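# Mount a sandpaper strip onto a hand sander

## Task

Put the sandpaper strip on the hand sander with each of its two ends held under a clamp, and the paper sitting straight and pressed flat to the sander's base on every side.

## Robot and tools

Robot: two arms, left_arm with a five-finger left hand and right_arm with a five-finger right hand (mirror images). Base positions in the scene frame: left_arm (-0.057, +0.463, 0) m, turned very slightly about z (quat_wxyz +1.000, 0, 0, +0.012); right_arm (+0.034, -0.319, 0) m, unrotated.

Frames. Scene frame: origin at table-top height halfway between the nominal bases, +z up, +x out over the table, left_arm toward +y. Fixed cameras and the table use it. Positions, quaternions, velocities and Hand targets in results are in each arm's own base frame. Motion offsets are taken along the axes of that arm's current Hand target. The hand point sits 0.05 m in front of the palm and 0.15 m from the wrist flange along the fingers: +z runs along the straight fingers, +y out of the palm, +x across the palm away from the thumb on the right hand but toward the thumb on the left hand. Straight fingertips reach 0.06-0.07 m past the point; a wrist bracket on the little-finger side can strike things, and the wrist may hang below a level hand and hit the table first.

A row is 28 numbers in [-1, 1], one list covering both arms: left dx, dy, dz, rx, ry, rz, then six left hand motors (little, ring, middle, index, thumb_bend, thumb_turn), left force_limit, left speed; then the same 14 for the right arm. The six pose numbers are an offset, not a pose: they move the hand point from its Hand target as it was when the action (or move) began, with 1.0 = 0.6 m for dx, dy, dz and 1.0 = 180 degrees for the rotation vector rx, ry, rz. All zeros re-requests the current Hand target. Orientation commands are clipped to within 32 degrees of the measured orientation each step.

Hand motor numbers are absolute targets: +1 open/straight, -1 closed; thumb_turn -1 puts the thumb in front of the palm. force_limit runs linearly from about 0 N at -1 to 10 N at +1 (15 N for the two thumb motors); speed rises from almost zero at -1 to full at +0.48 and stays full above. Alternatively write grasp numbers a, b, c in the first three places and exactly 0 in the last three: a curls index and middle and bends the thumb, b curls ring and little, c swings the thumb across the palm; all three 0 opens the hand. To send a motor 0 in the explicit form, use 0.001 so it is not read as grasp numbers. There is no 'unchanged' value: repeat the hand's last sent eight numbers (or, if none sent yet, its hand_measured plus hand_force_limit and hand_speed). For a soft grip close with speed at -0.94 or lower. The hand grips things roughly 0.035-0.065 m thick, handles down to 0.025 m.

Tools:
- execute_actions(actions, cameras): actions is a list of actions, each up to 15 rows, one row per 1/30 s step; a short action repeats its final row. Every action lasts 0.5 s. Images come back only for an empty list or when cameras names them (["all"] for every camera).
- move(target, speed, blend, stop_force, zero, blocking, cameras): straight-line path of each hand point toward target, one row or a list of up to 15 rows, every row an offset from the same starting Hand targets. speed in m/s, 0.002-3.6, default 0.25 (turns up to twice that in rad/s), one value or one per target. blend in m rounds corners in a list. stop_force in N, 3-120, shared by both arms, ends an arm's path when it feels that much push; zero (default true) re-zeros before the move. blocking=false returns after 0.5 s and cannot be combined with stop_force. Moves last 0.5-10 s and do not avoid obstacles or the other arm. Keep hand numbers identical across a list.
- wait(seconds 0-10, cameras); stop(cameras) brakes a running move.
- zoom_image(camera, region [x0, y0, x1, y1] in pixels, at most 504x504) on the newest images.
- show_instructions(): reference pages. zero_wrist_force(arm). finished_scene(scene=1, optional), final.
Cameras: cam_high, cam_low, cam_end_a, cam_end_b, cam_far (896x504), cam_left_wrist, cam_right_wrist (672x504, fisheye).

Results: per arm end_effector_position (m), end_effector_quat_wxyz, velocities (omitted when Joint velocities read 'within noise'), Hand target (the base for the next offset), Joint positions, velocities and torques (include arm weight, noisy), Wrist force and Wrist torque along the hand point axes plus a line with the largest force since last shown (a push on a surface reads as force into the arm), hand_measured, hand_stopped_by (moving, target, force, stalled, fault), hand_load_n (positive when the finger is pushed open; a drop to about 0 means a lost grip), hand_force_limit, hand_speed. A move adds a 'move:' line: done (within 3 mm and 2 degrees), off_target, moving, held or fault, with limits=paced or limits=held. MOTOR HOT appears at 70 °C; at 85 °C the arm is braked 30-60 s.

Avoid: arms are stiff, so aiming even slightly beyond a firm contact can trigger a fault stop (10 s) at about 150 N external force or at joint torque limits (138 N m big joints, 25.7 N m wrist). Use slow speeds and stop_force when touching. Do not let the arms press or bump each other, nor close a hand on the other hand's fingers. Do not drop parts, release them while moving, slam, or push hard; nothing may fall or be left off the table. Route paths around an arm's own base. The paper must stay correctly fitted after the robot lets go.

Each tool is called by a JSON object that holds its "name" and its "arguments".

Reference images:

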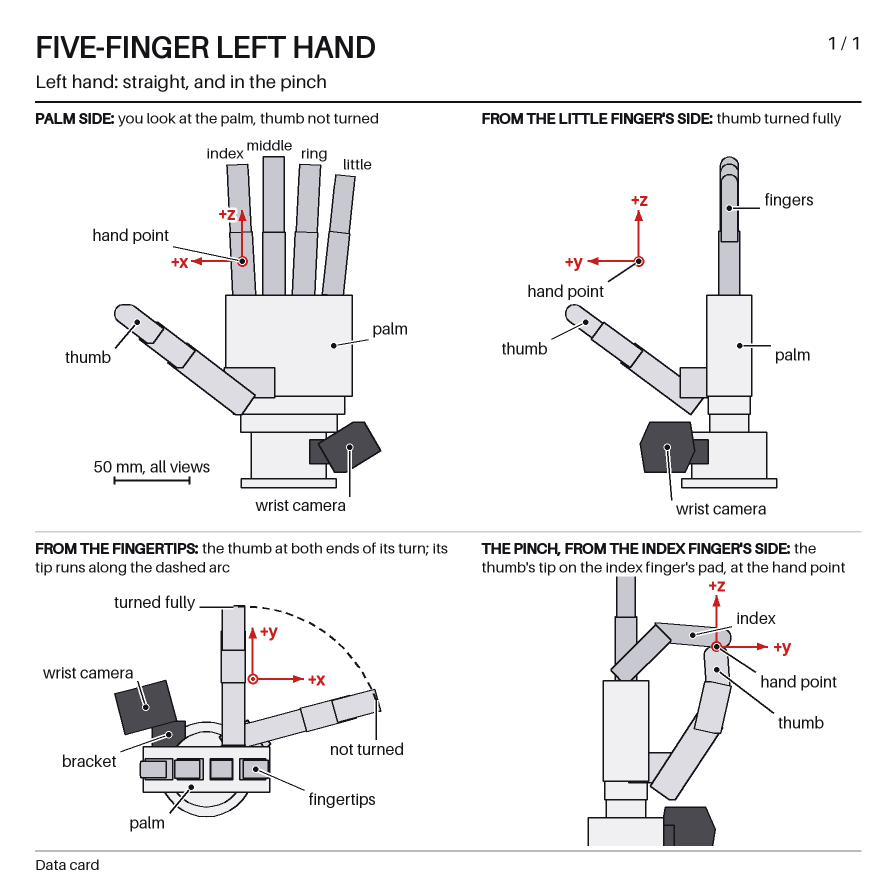

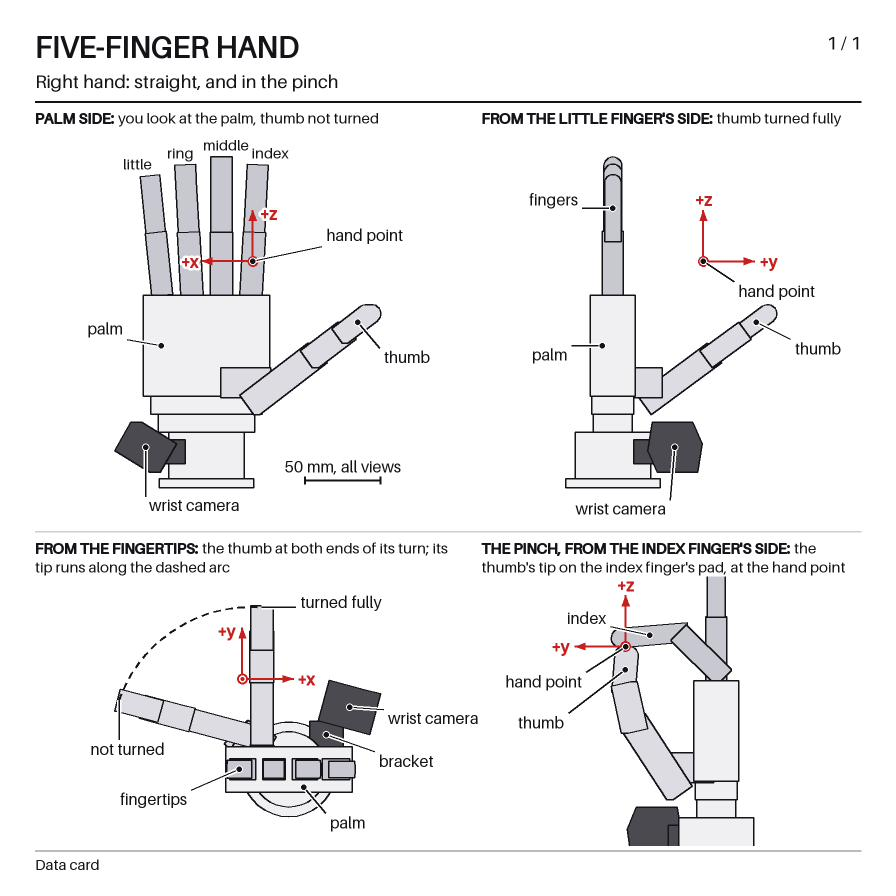

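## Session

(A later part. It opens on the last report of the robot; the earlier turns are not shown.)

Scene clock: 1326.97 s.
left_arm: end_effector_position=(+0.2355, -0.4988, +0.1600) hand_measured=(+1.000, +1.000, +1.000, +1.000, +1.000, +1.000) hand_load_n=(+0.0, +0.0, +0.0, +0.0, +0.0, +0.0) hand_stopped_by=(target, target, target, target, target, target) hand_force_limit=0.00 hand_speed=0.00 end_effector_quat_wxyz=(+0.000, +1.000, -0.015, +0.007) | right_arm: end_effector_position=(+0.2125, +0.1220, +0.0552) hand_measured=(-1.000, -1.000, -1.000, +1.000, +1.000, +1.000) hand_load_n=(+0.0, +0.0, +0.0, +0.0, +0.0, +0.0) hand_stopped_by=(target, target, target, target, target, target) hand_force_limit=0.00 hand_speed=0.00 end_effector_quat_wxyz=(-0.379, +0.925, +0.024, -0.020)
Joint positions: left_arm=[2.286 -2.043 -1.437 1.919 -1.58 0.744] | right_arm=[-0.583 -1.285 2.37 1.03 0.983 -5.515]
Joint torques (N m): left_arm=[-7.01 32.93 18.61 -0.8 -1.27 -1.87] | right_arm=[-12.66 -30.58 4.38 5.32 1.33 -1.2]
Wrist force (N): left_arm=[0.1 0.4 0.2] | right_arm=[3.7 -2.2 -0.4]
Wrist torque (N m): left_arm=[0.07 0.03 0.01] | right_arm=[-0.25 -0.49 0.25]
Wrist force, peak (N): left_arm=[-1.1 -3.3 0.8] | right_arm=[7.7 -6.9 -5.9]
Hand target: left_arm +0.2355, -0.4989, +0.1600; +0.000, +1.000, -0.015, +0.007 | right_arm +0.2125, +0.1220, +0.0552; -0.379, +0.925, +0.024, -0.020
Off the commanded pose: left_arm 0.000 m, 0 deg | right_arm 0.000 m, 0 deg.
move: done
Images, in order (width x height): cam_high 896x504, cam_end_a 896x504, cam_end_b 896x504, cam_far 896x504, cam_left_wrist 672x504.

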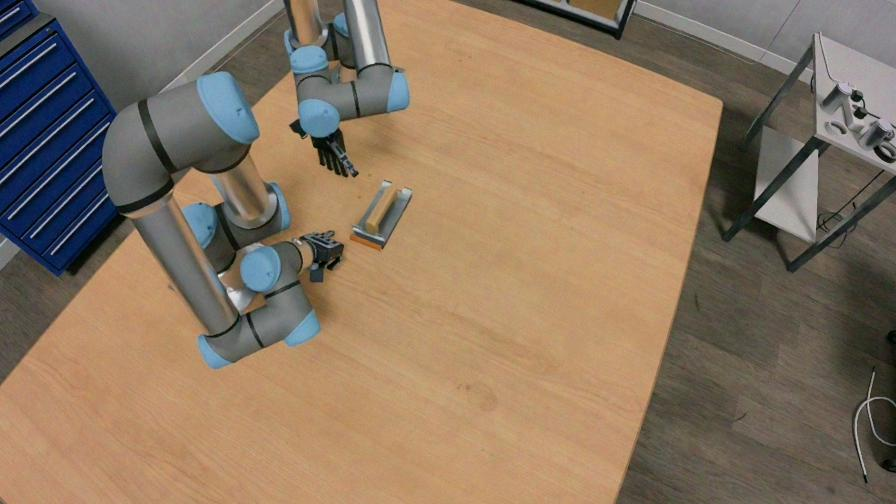

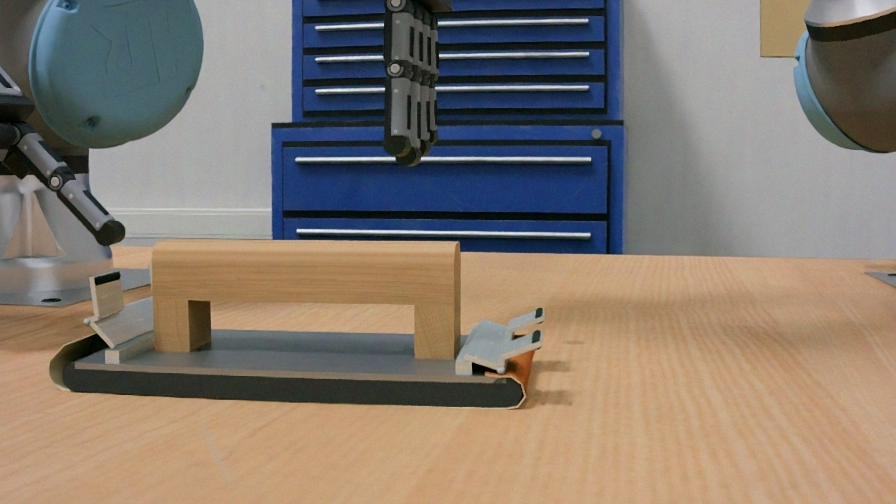

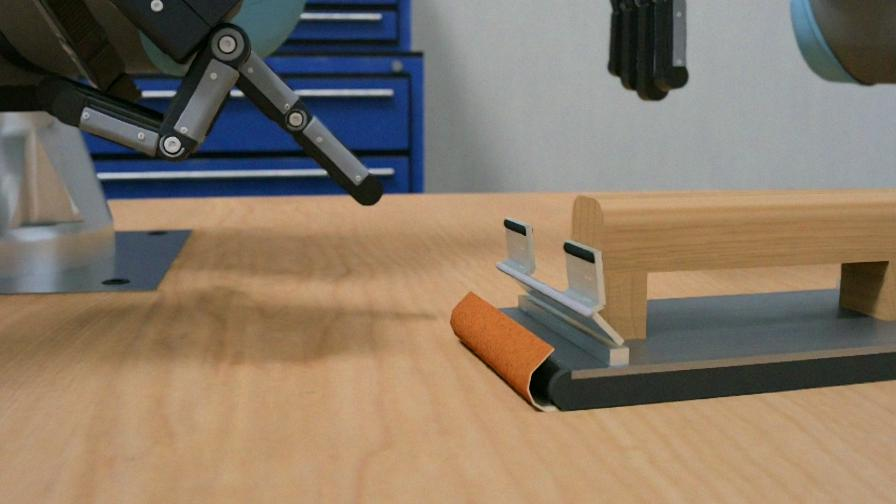

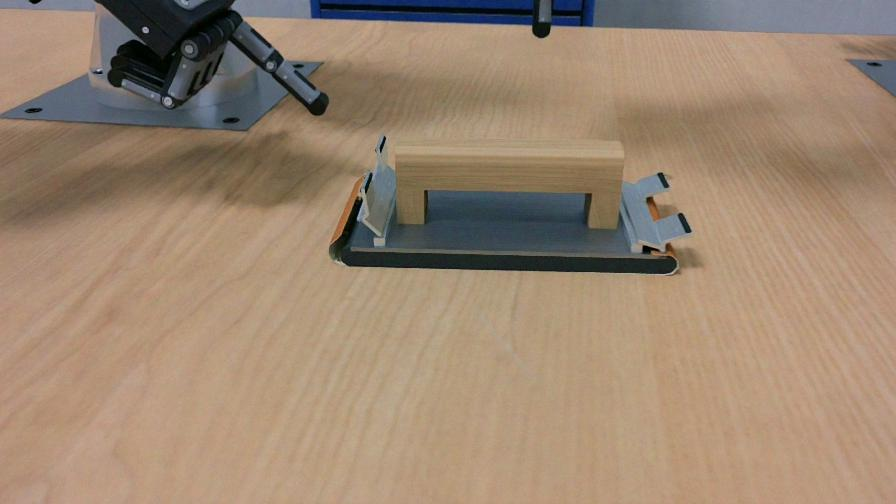

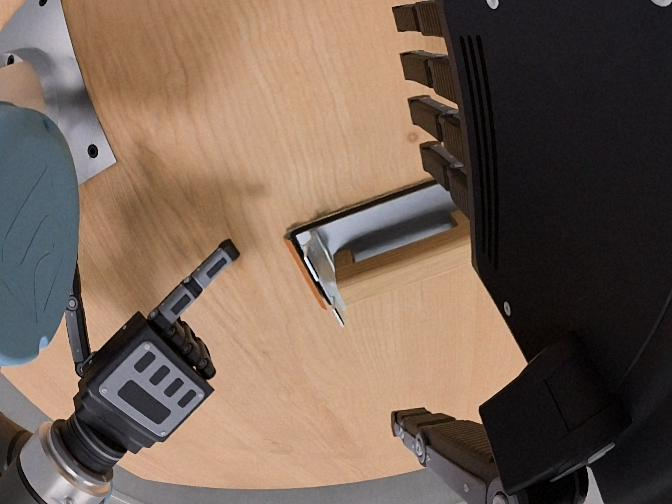

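{"name": "move", "arguments": {"target": [0.2418,0.0938,-0.0017,-0.1386,0.0337,-0.0175, 1,-1,-1,1,1,1, 0,0, 0.125,0.0443,0.063,0,0,0, -1,-1,-1,1,1,1, 0,0], "speed": 0.15, "cameras": ["cam_end_a","cam_end_b","cam_far","cam_left_wrist","cam_high"]}}

{"name": "zoom_image", "arguments": {"camera": "cam_end_a", "region": [0, 180, 250, 420]}}

{"name": "zoom_image", "arguments": {"camera": "cam_end_b", "region": [400, 130, 700, 430]}}

{"name": "zoom_image", "arguments": {"camera": "cam_left_wrist", "region": [340, 0, 490, 180]}}

{"name": "zoom_image", "arguments": {"camera": "cam_far", "region": [260, 90, 440, 290]}}

Scene clock: 1384.00 s.
left_arm: end_effector_position=(+0.3787, -0.5593, +0.1630) hand_measured=(+1.000, -1.000, -1.000, +1.000, +1.000, +1.000) hand_load_n=(+0.0, +0.0, +0.0, +0.0, +0.0, +0.0) hand_stopped_by=(target, target, target, target, target, target) hand_force_limit=0.00 hand_speed=0.00 end_effector_quat_wxyz=(+0.217, +0.975, +0.011, +0.056) | right_arm: end_effector_position=(+0.2860, +0.1339, +0.0083) hand_measured=(-1.000, -1.000, -1.000, +1.000, +1.000, +1.000) hand_load_n=(+0.0, +0.0, +0.5, +0.0, +0.0, +0.0) hand_stopped_by=(target, target, target, target, target, target) hand_force_limit=0.00 hand_speed=0.00 end_effector_quat_wxyz=(-0.379, +0.925, +0.024, -0.020)
Joint positions: left_arm=[2.507 -2.112 -1.373 2.277 -1.295 0.862] | right_arm=[-0.407 -1.06 2.145 0.917 0.9 -5.323]
Joint torques (N m): left_arm=[8.38 28.61 26.5 -0.47 1.51 -1.16] | right_arm=[11.36 -14.62 -20.48 0.44 -2.7 1.52]
Wrist force (N): left_arm=[-0.1 -0.4 0.7] | right_arm=[3.4 -1.8 0.1]
Wrist torque (N m): left_arm=[-0.05 0.06 -0.09] | right_arm=[-0.20 -0.40 0.07]
Wrist force, peak (N): left_arm=[0.3 -0.2 1.3] | right_arm=[4.3 -1.8 -0.2]
Hand target: left_arm +0.3789, -0.5594, +0.1630; +0.217, +0.974, +0.012, +0.056 | right_arm +0.2861, +0.1339, +0.0083; -0.379, +0.925, +0.024, -0.020
Off the commanded pose: left_arm 0.000 m, 0 deg | right_arm 0.000 m, 0 deg.
move: done
Images, in order (width x height): cam_high 896x504, cam_end_a 896x504, cam_end_b 896x504, cam_far 896x504, cam_left_wrist 672x504.

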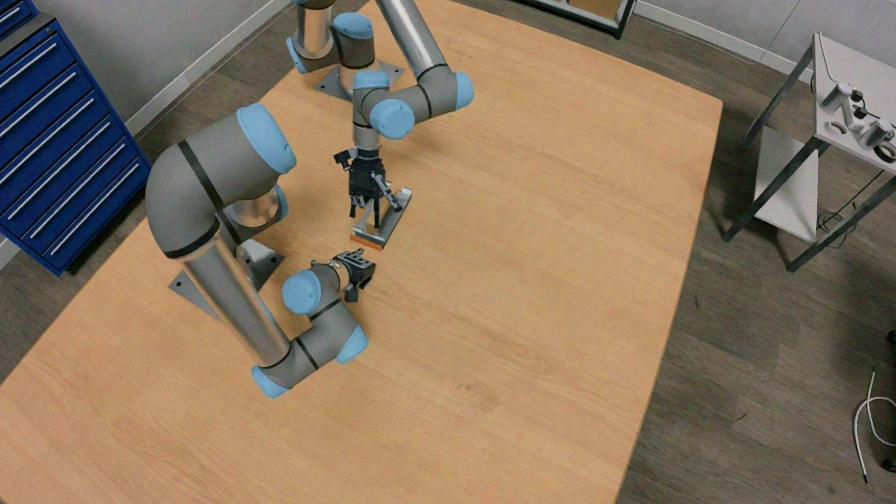

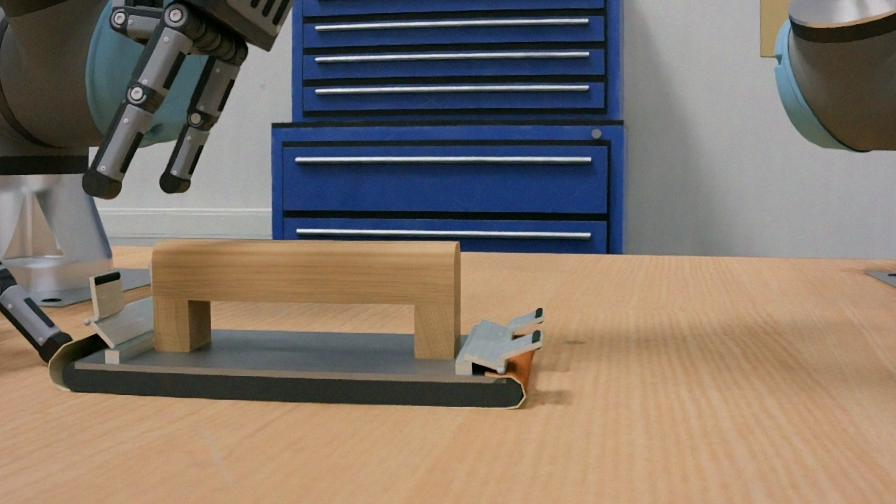

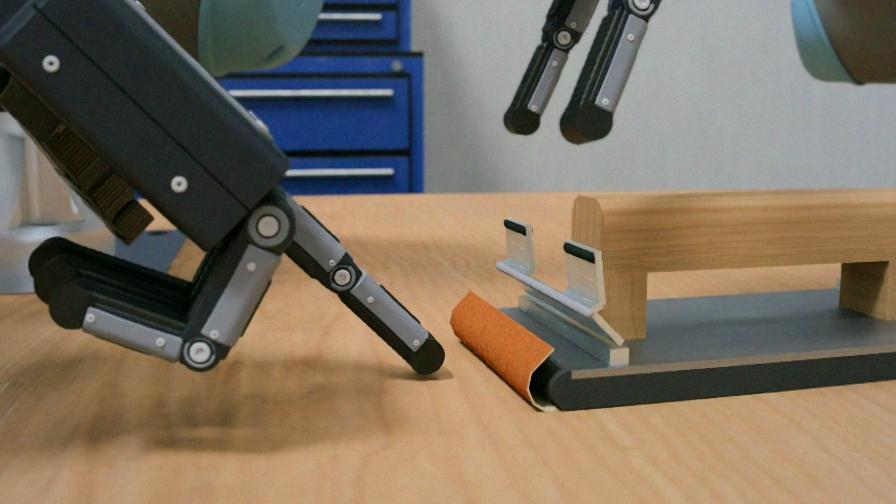

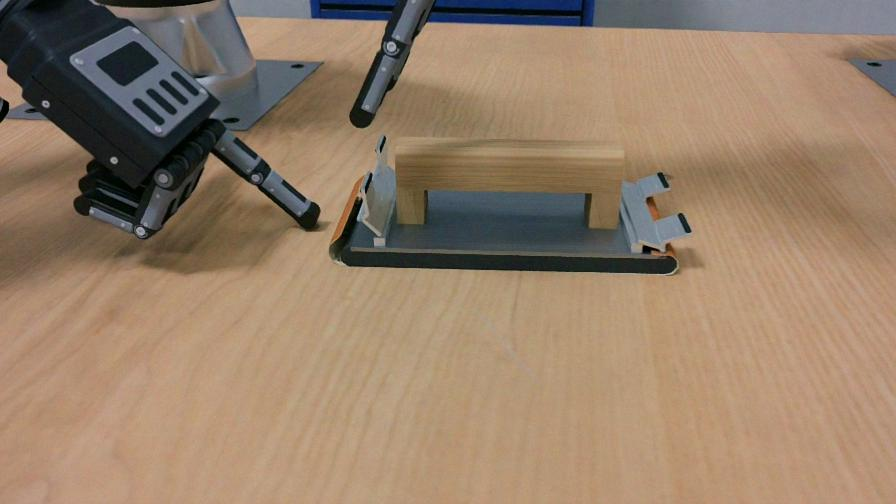

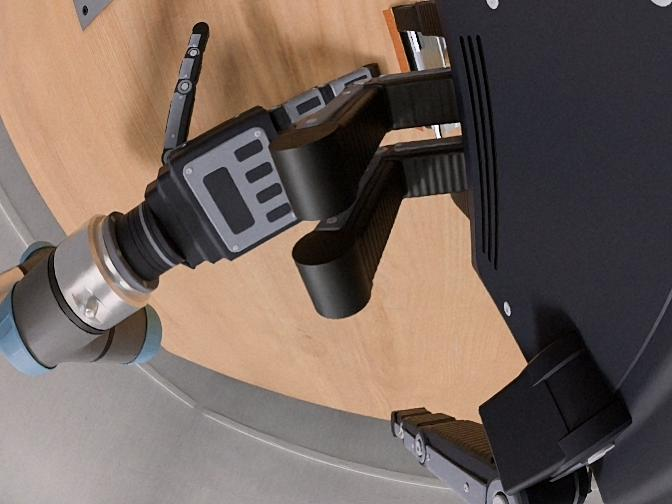

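Scaled by 2.016 from the camera's 896x504 image, which has a finer 1280x720 frame.

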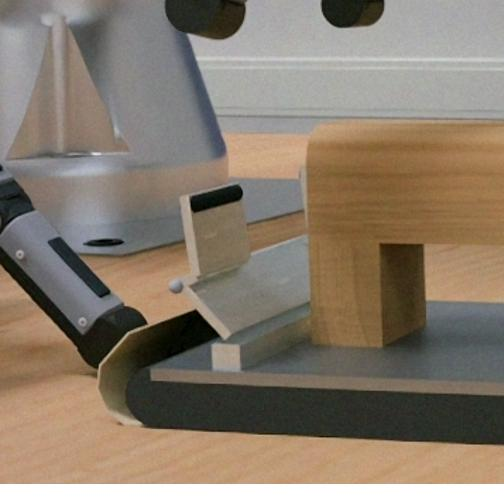

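Scaled by 1.680 from the camera's 896x504 image, which has a finer 1280x720 frame.

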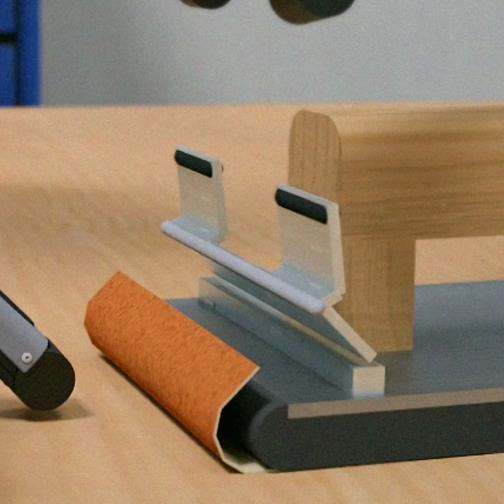

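Scaled by 2.800 from the camera's 672x504 image, which has a finer 960x720 frame.

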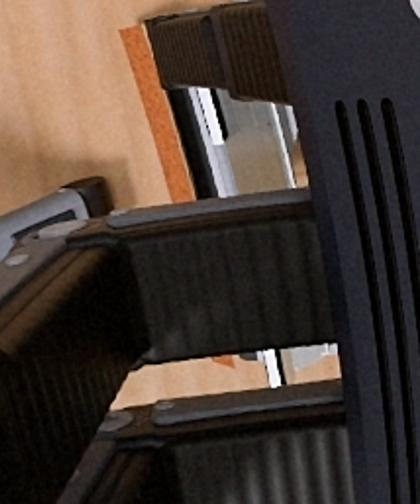

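Scaled by 2.520 from the camera's 896x504 image, which has a finer 1280x720 frame.

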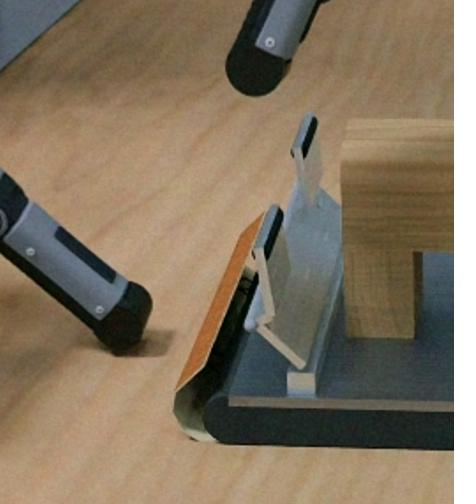

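{"name": "zoom_image", "arguments": {"camera": "cam_end_a", "region": [70, 160, 210, 300]}}

{"name": "zoom_image", "arguments": {"camera": "cam_high", "region": [330, 180, 420, 270]}}

{"name": "zoom_image", "arguments": {"camera": "cam_far", "region": [330, 80, 430, 180]}}

Scaled by 3.600 from the camera's 896x504 image, which has a finer 1280x720 frame.

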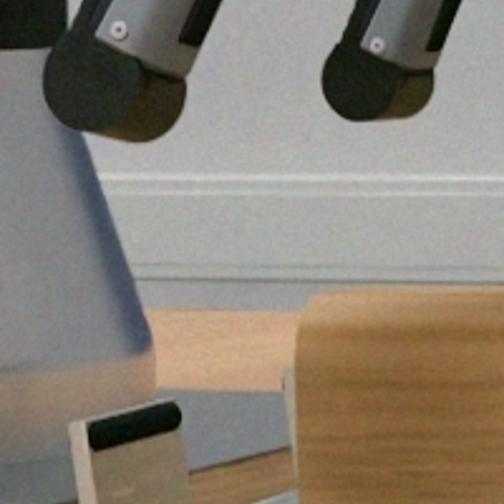

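Scaled by 5.600 from the camera's 896x504 image, which has a finer 1280x720 frame.

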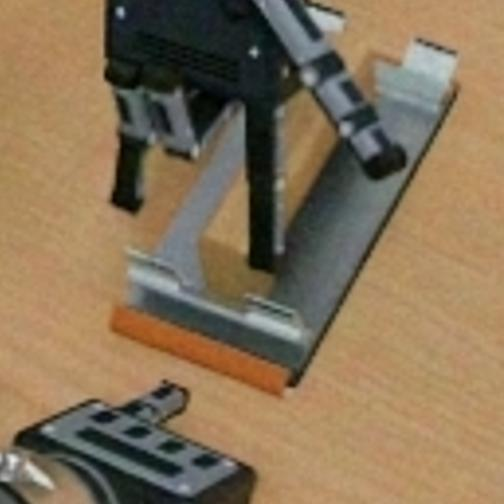

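Scaled by 5.040 from the camera's 896x504 image, which has a finer 1280x720 frame.

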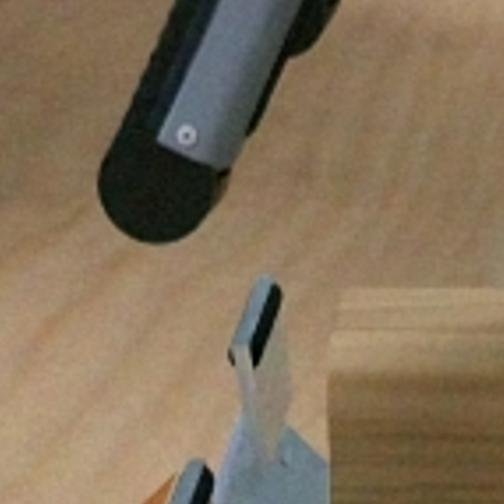

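{"name": "move", "arguments": {"target": [0.013,-0.011,-0.0037,0.0026,0.0106,-0.0224, 1,-1,-1,1,1,1, 0,0, 0,0,0,0,0,0, -1,-1,-1,1,1,1, 0,0], "speed": 0.15}}

{"name": "move", "arguments": {"target": [0,0,0,0,0,0, 1,-1,-1,1,1,1, 0,0, -0.0004,-0.0274,0.0294,0,0,0, -1,-1,-1,1,1,1, 0,0], "speed": 0.02, "stop_force": 4, "cameras": ["cam_end_a","cam_end_b","cam_far","cam_left_wrist","cam_high"]}}

{"name": "zoom_image", "arguments": {"camera": "cam_end_a", "region": [30, 160, 230, 410]}}

{"name": "zoom_image", "arguments": {"camera": "cam_far", "region": [290, 90, 430, 290]}}

{"name": "zoom_image", "arguments": {"camera": "cam_high", "region": [330, 180, 420, 270]}}

{"name": "zoom_image", "arguments": {"camera": "cam_end_b", "region": [400, 130, 700, 430]}}

Scene clock: 1456.77 s.
left_arm: end_effector_position=(+0.3863, -0.5521, +0.1630) hand_measured=(+1.000, -1.000, -1.000, +1.000, +1.000, +1.000) hand_load_n=(+0.0, +0.0, +0.0, +0.0, -0.5, +0.0) hand_stopped_by=(target, target, target, target, target, target) hand_force_limit=0.00 hand_speed=0.00 end_effector_quat_wxyz=(+0.215, +0.973, +0.050, +0.064) | right_arm: end_effector_position=(+0.2861, +0.1339, +0.0083) hand_measured=(-1.000, -1.000, -1.000, +1.000, +1.000, +1.000) hand_load_n=(+0.0, +0.0, +0.0, +0.0, +0.0, +0.0) hand_stopped_by=(target, target, target, target, target, target) hand_force_limit=0.00 hand_speed=0.00 end_effector_quat_wxyz=(-0.379, +0.925, +0.024, -0.020)
Joint positions: left_arm=[2.505 -2.098 -1.39 2.3 -1.324 0.785] | right_arm=[-0.407 -1.06 2.145 0.917 0.9 -5.323]
Joint torques (N m): left_arm=[-6.98 43.6 7.18 -0.15 -0.83 -1.94] | right_arm=[12.81 -15.8 -19.3 0.44 -2.78 1.46]
Wrist force (N): left_arm=[-0.1 -0.3 0.8] | right_arm=[3.7 -1.8 0.1]
Wrist torque (N m): left_arm=[-0.04 0.07 0.02] | right_arm=[-0.19 -0.46 0.09]
Wrist force, peak (N): left_arm=[0.0 -0.8 0.9] | right_arm=[4.1 -1.7 0.3]
Hand target: left_arm +0.3864, -0.5521, +0.1630; +0.215, +0.973, +0.050, +0.064 | right_arm +0.2861, +0.1339, +0.0083; -0.379, +0.925, +0.024, -0.020
Off the commanded pose: left_arm 0.000 m, 0 deg | right_arm 0.000 m, 0 deg.
move: done

Scene clock: 1459.17 s.
left_arm: end_effector_position=(+0.3864, -0.5521, +0.1630) hand_measured=(+1.000, -1.000, -1.000, +1.000, +1.000, +1.000) hand_load_n=(+0.0, +0.0, +0.0, +0.0, +0.0, +0.0) hand_stopped_by=(target, target, target, target, target, target) hand_force_limit=0.00 hand_speed=0.00 end_effector_quat_wxyz=(+0.215, +0.973, +0.050, +0.064) | right_arm: end_effector_position=(+0.2846, +0.1551, +0.0074) hand_measured=(-1.000, -1.000, -1.000, +1.000, +1.000, +1.000) hand_load_n=(+0.0, +0.0, +0.0, +0.0, +0.0, +0.0) hand_stopped_by=(target, target, target, target, target, target) hand_force_limit=0.00 hand_speed=0.00 end_effector_quat_wxyz=(-0.379, +0.925, +0.024, -0.020)
Joint positions: left_arm=[2.505 -2.098 -1.39 2.3 -1.324 0.784] | right_arm=[-0.344 -1.067 2.141 0.88 0.875 -5.248]
Joint torques (N m): left_arm=[-6.67 43.64 7.36 -0.33 -1.06 -1.7] | right_arm=[-11.34 -14.69 4.47 4.59 1.21 -1.24]
Wrist force (N): left_arm=[-0.1 -0.2 0.8] | right_arm=[3.5 -3.4 -5.0]
Wrist torque (N m): left_arm=[-0.03 0.07 0.02] | right_arm=[0.04 -0.55 0.17]
Wrist force, peak (N): left_arm=[-0.1 -0.4 1.0] | right_arm=[3.6 -2.6 -7.6]
Hand target: left_arm +0.3864, -0.5521, +0.1630; +0.215, +0.973, +0.050, +0.064 | right_arm +0.2846, +0.1551, +0.0074; -0.379, +0.925, +0.024, -0.020 (not the last commanded pose)
Off the commanded pose: left_arm 0.000 m, 0 deg | right_arm 0.003 m, 0 deg.
move: contact (right_arm)
Images, in order (width x height): cam_high 896x504, cam_end_a 896x504, cam_end_b 896x504, cam_far 896x504, cam_left_wrist 672x504.

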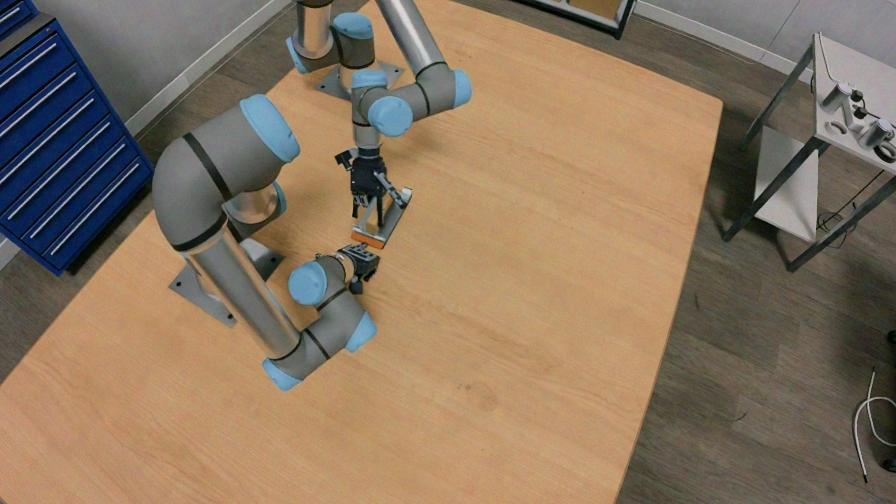

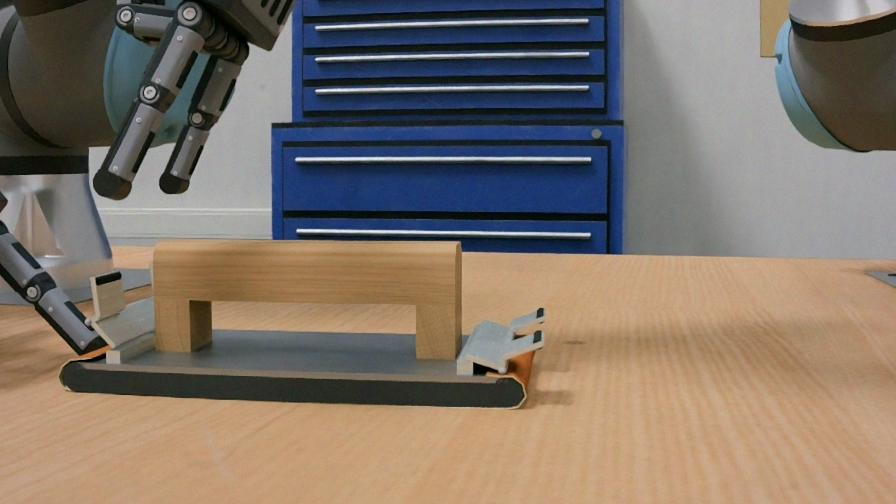

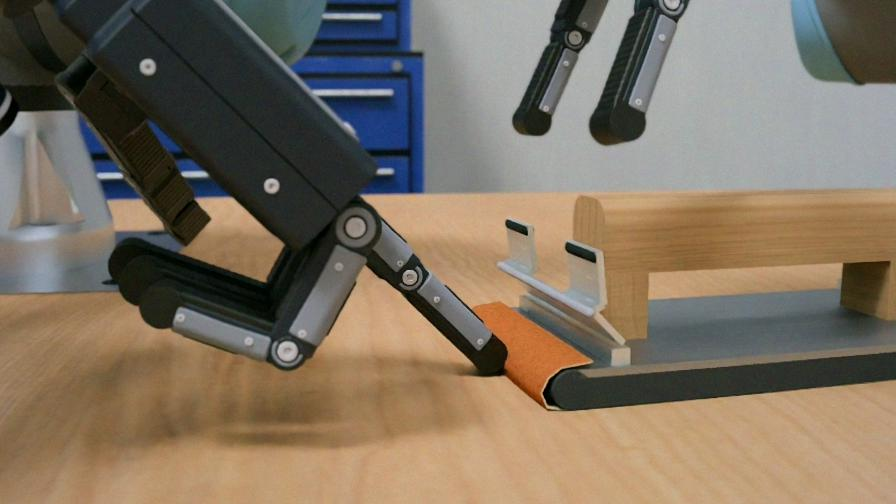

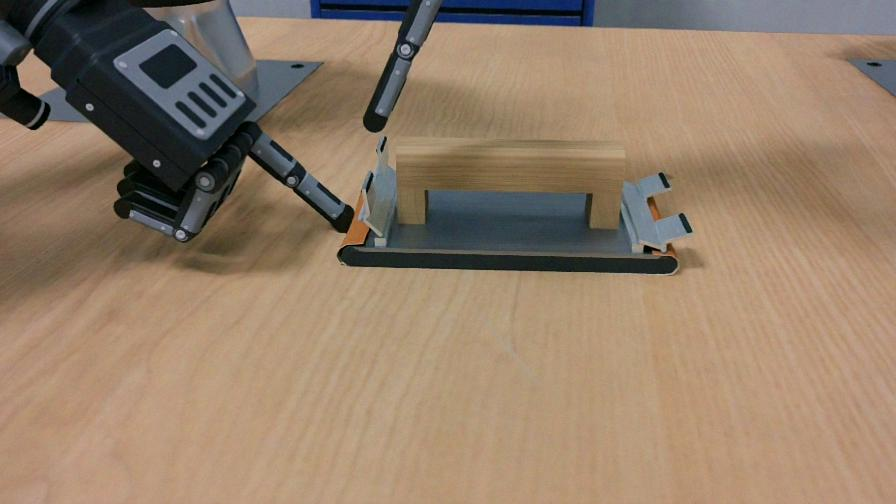

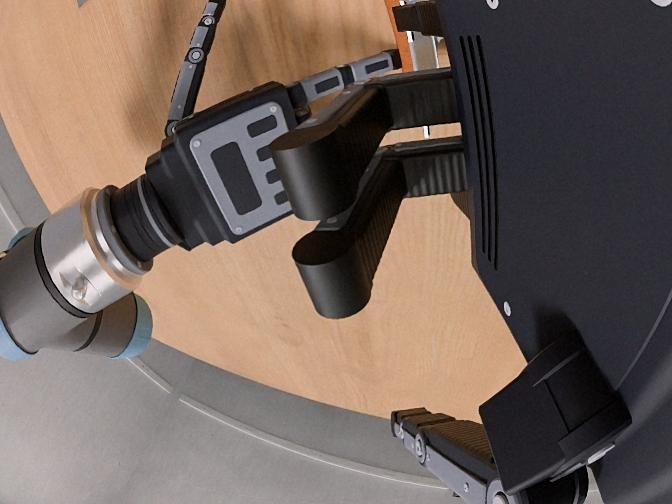

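Scaled by 2.016 from the camera's 896x504 image, which has a finer 1280x720 frame.

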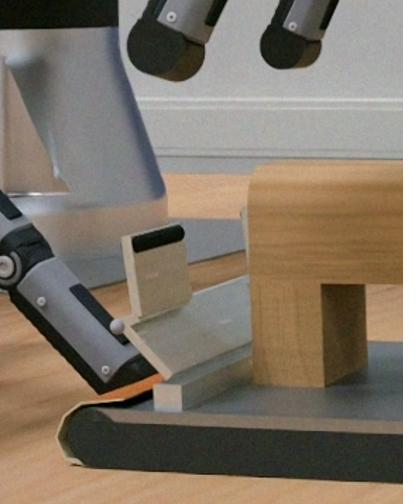

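Scaled by 2.520 from the camera's 896x504 image, which has a finer 1280x720 frame.

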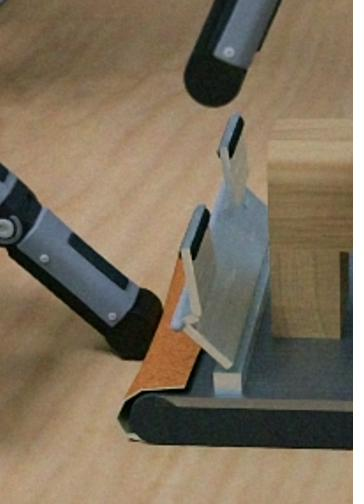

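Scaled by 5.600 from the camera's 896x504 image, which has a finer 1280x720 frame.

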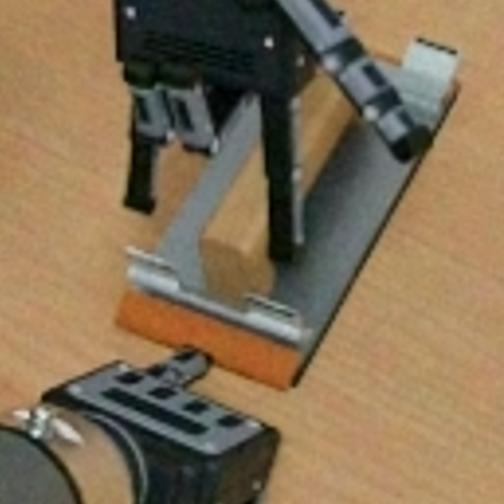

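Scaled by 1.680 from the camera's 896x504 image, which has a finer 1280x720 frame.

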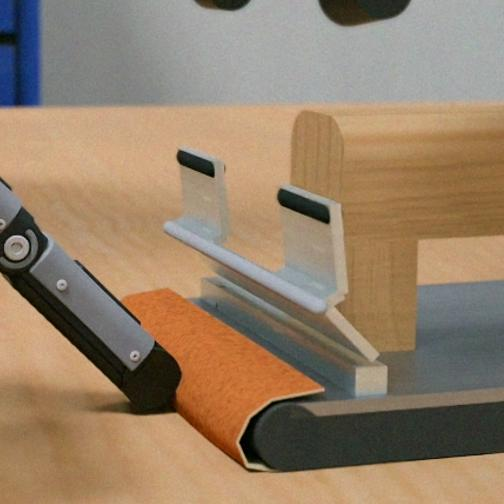

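{"name": "move", "arguments": {"target": [-0.001,-0.007,-0.0035,-0.0014,-0.0059,0.0125, 1,-1,-1,1,1,1, 0,0, 0,0,0,0,0,0, -1,-1,-1,1,1,1, 0,0], "speed": 0.1}}

{"name": "move", "arguments": {"target": [-0.007,-0.029,0.0613,0,0,0, 1,-1,-1,1,1,1, 0,0, 0,0,0,0,0,0, -1,-1,-1,1,1,1, 0,0], "speed": 0.06, "stop_force": 5, "cameras": ["cam_end_a","cam_end_b","cam_far","cam_left_wrist","cam_high"]}}

{"name": "zoom_image", "arguments": {"camera": "cam_end_a", "region": [30, 160, 230, 410]}}

{"name": "zoom_image", "arguments": {"camera": "cam_far", "region": [290, 90, 430, 290]}}

{"name": "zoom_image", "arguments": {"camera": "cam_end_b", "region": [400, 130, 700, 430]}}

Scene clock: 1500.07 s.
left_arm: end_effector_position=(+0.3852, -0.5475, +0.1631) hand_measured=(+1.000, -1.000, -1.000, +1.000, +1.000, +1.000) hand_load_n=(+0.0, +0.0, +0.0, +0.0, -0.5, +0.0) hand_stopped_by=(target, target, target, target, target, target) hand_force_limit=0.00 hand_speed=0.00 end_effector_quat_wxyz=(+0.216, +0.974, +0.029, +0.060) | right_arm: end_effector_position=(+0.2846, +0.1551, +0.0074) hand_measured=(-1.000, -1.000, -1.000, +1.000, +1.000, +1.000) hand_load_n=(+0.0, +0.0, +0.0, +0.0, -0.5, +0.0) hand_stopped_by=(target, target, target, target, target, target) hand_force_limit=0.00 hand_speed=0.00 end_effector_quat_wxyz=(-0.379, +0.925, +0.024, -0.020)
Joint positions: left_arm=[2.524 -2.095 -1.399 2.291 -1.301 0.844] | right_arm=[-0.344 -1.067 2.141 0.88 0.875 -5.248]
Joint torques (N m): left_arm=[9.11 43.42 7.18 -3.63 1.33 1.23] | right_arm=[-12.24 -14.65 4.81 4.5 1.12 -1.32]
Wrist force (N): left_arm=[0.1 -0.5 0.9] | right_arm=[3.0 -3.0 -4.7]
Wrist torque (N m): left_arm=[-0.08 0.05 -0.08] | right_arm=[0.06 -0.46 0.14]
Wrist force, peak (N): left_arm=[-0.1 -0.4 1.1] | right_arm=[3.1 -3.3 -5.5]
Hand target: left_arm +0.3852, -0.5475, +0.1631; +0.216, +0.974, +0.028, +0.060 | right_arm +0.2846, +0.1551, +0.0074; -0.379, +0.925, +0.024, -0.020
Off the commanded pose: left_arm 0.000 m, 0 deg | right_arm 0.000 m, 0 deg.
move: done

Scene clock: 1501.93 s.
left_arm: end_effector_position=(+0.3852, -0.5474, +0.1222) hand_measured=(+1.000, -1.000, -1.000, +1.000, +1.000, +1.000) hand_load_n=(+0.0, +0.0, +0.0, +0.0, +0.0, +0.0) hand_stopped_by=(target, target, target, target, target, target) hand_force_limit=0.00 hand_speed=0.00 end_effector_quat_wxyz=(+0.216, +0.974, +0.028, +0.060) | right_arm: end_effector_position=(+0.2846, +0.1551, +0.0074) hand_measured=(-1.000, -1.000, -1.000, +1.000, +1.000, +1.000) hand_load_n=(+0.0, +0.0, +0.0, +0.0, +0.0, +0.0) hand_stopped_by=(target, target, target, target, target, target) hand_force_limit=0.00 hand_speed=0.00 end_effector_quat_wxyz=(-0.379, +0.925, +0.024, -0.020)
Joint positions: left_arm=[2.525 -2.133 -1.451 2.381 -1.301 0.845] | right_arm=[-0.344 -1.067 2.141 0.88 0.875 -5.248]
Joint torques (N m): left_arm=[0.37 27.45 6.19 -0.29 1.44 -1.3] | right_arm=[-11.87 -14.39 4.48 4.47 1.3 -1.27]
Wrist force (N): left_arm=[-0.1 -0.4 0.7] | right_arm=[3.2 -3.4 -5.2]
Wrist torque (N m): left_arm=[-0.04 0.06 -0.09] | right_arm=[0.04 -0.48 0.15]
Wrist force, peak (N): left_arm=[-0.3 -0.7 1.1] | right_arm=[3.2 -3.3 -5.3]
Hand target: left_arm +0.3852, -0.5474, +0.1222; +0.216, +0.974, +0.028, +0.060 | right_arm +0.2846, +0.1551, +0.0074; -0.379, +0.925, +0.024, -0.020
Off the commanded pose: left_arm 0.000 m, 0 deg | right_arm 0.000 m, 0 deg.
move: done
Images, in order (width x height): cam_high 896x504, cam_end_a 896x504, cam_end_b 896x504, cam_far 896x504, cam_left_wrist 672x504.

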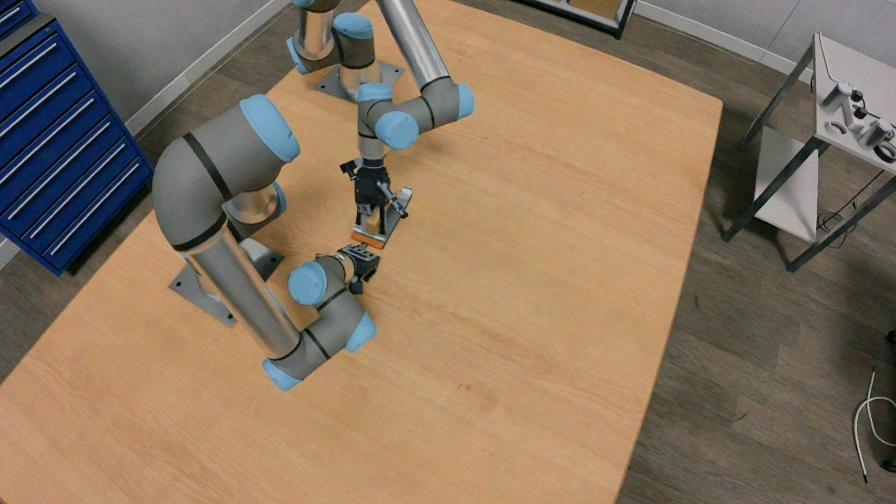

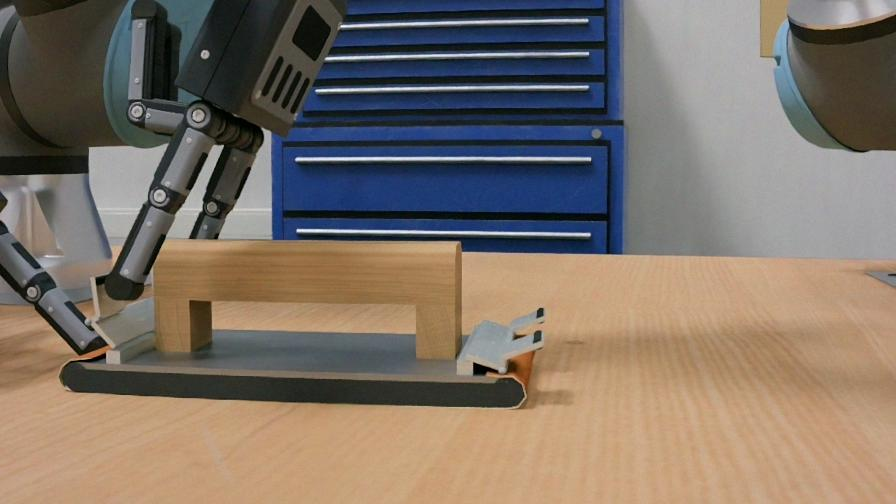

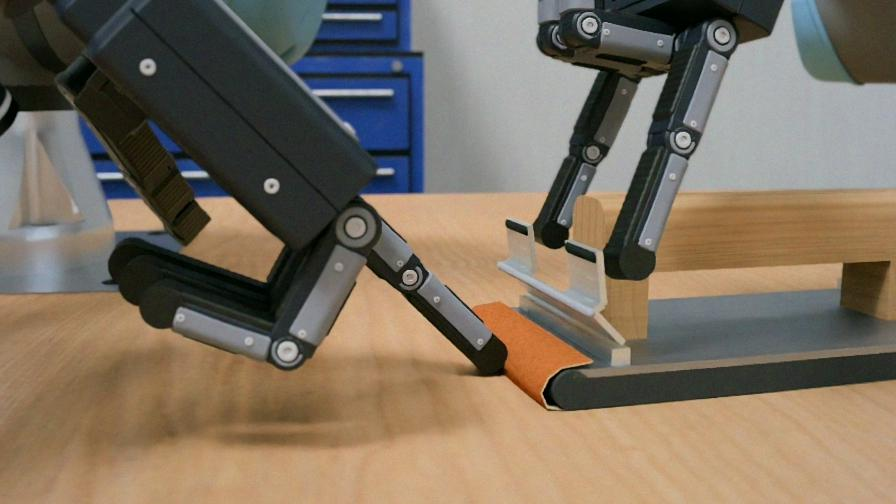

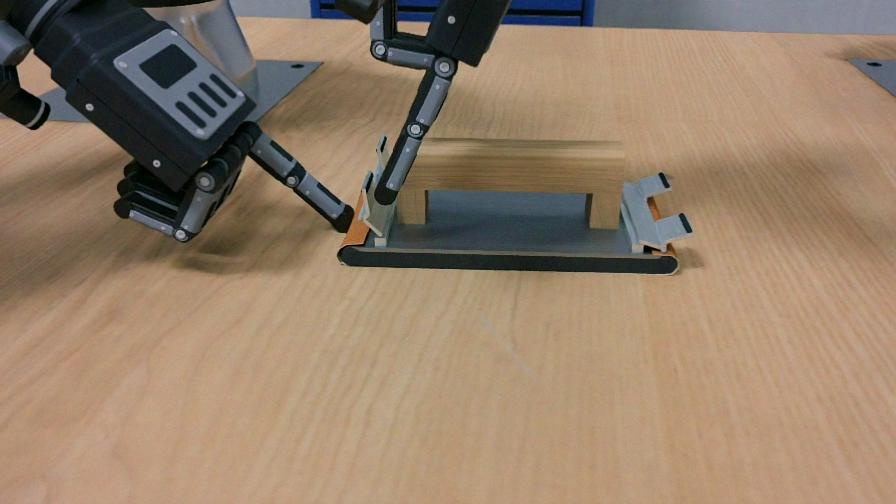

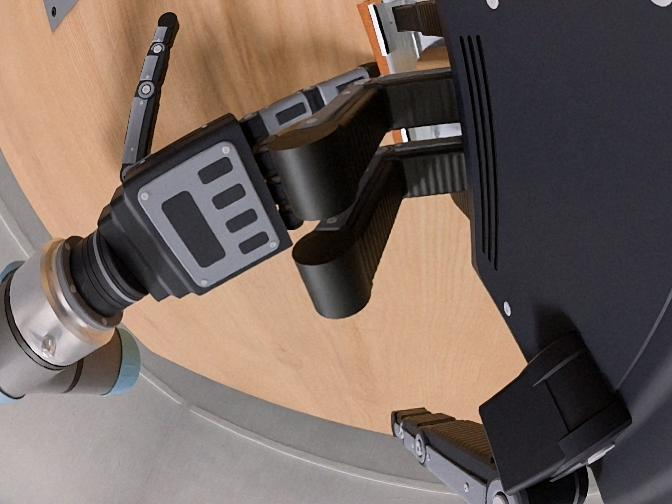

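Scaled by 2.016 from the camera's 896x504 image, which has a finer 1280x720 frame.

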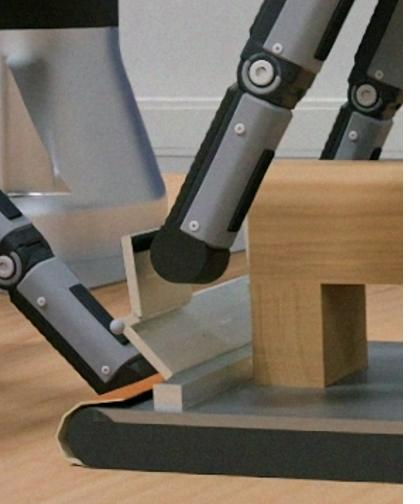

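Scaled by 2.520 from the camera's 896x504 image, which has a finer 1280x720 frame.

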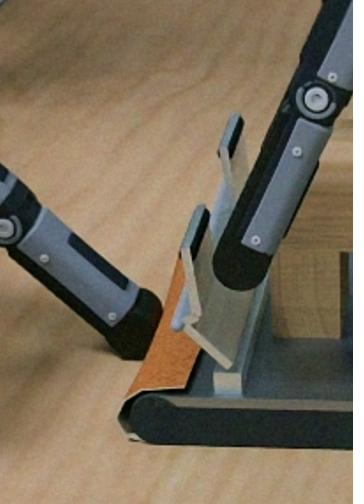

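Scaled by 1.680 from the camera's 896x504 image, which has a finer 1280x720 frame.

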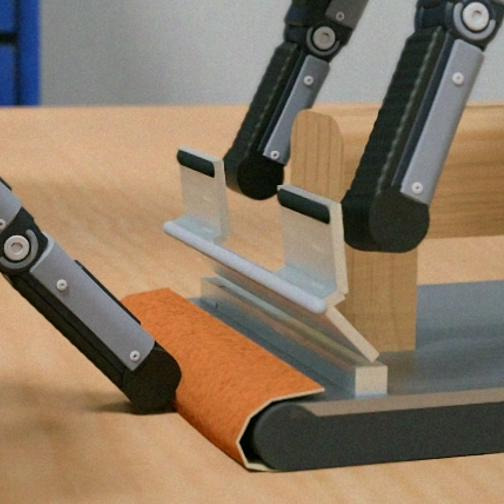

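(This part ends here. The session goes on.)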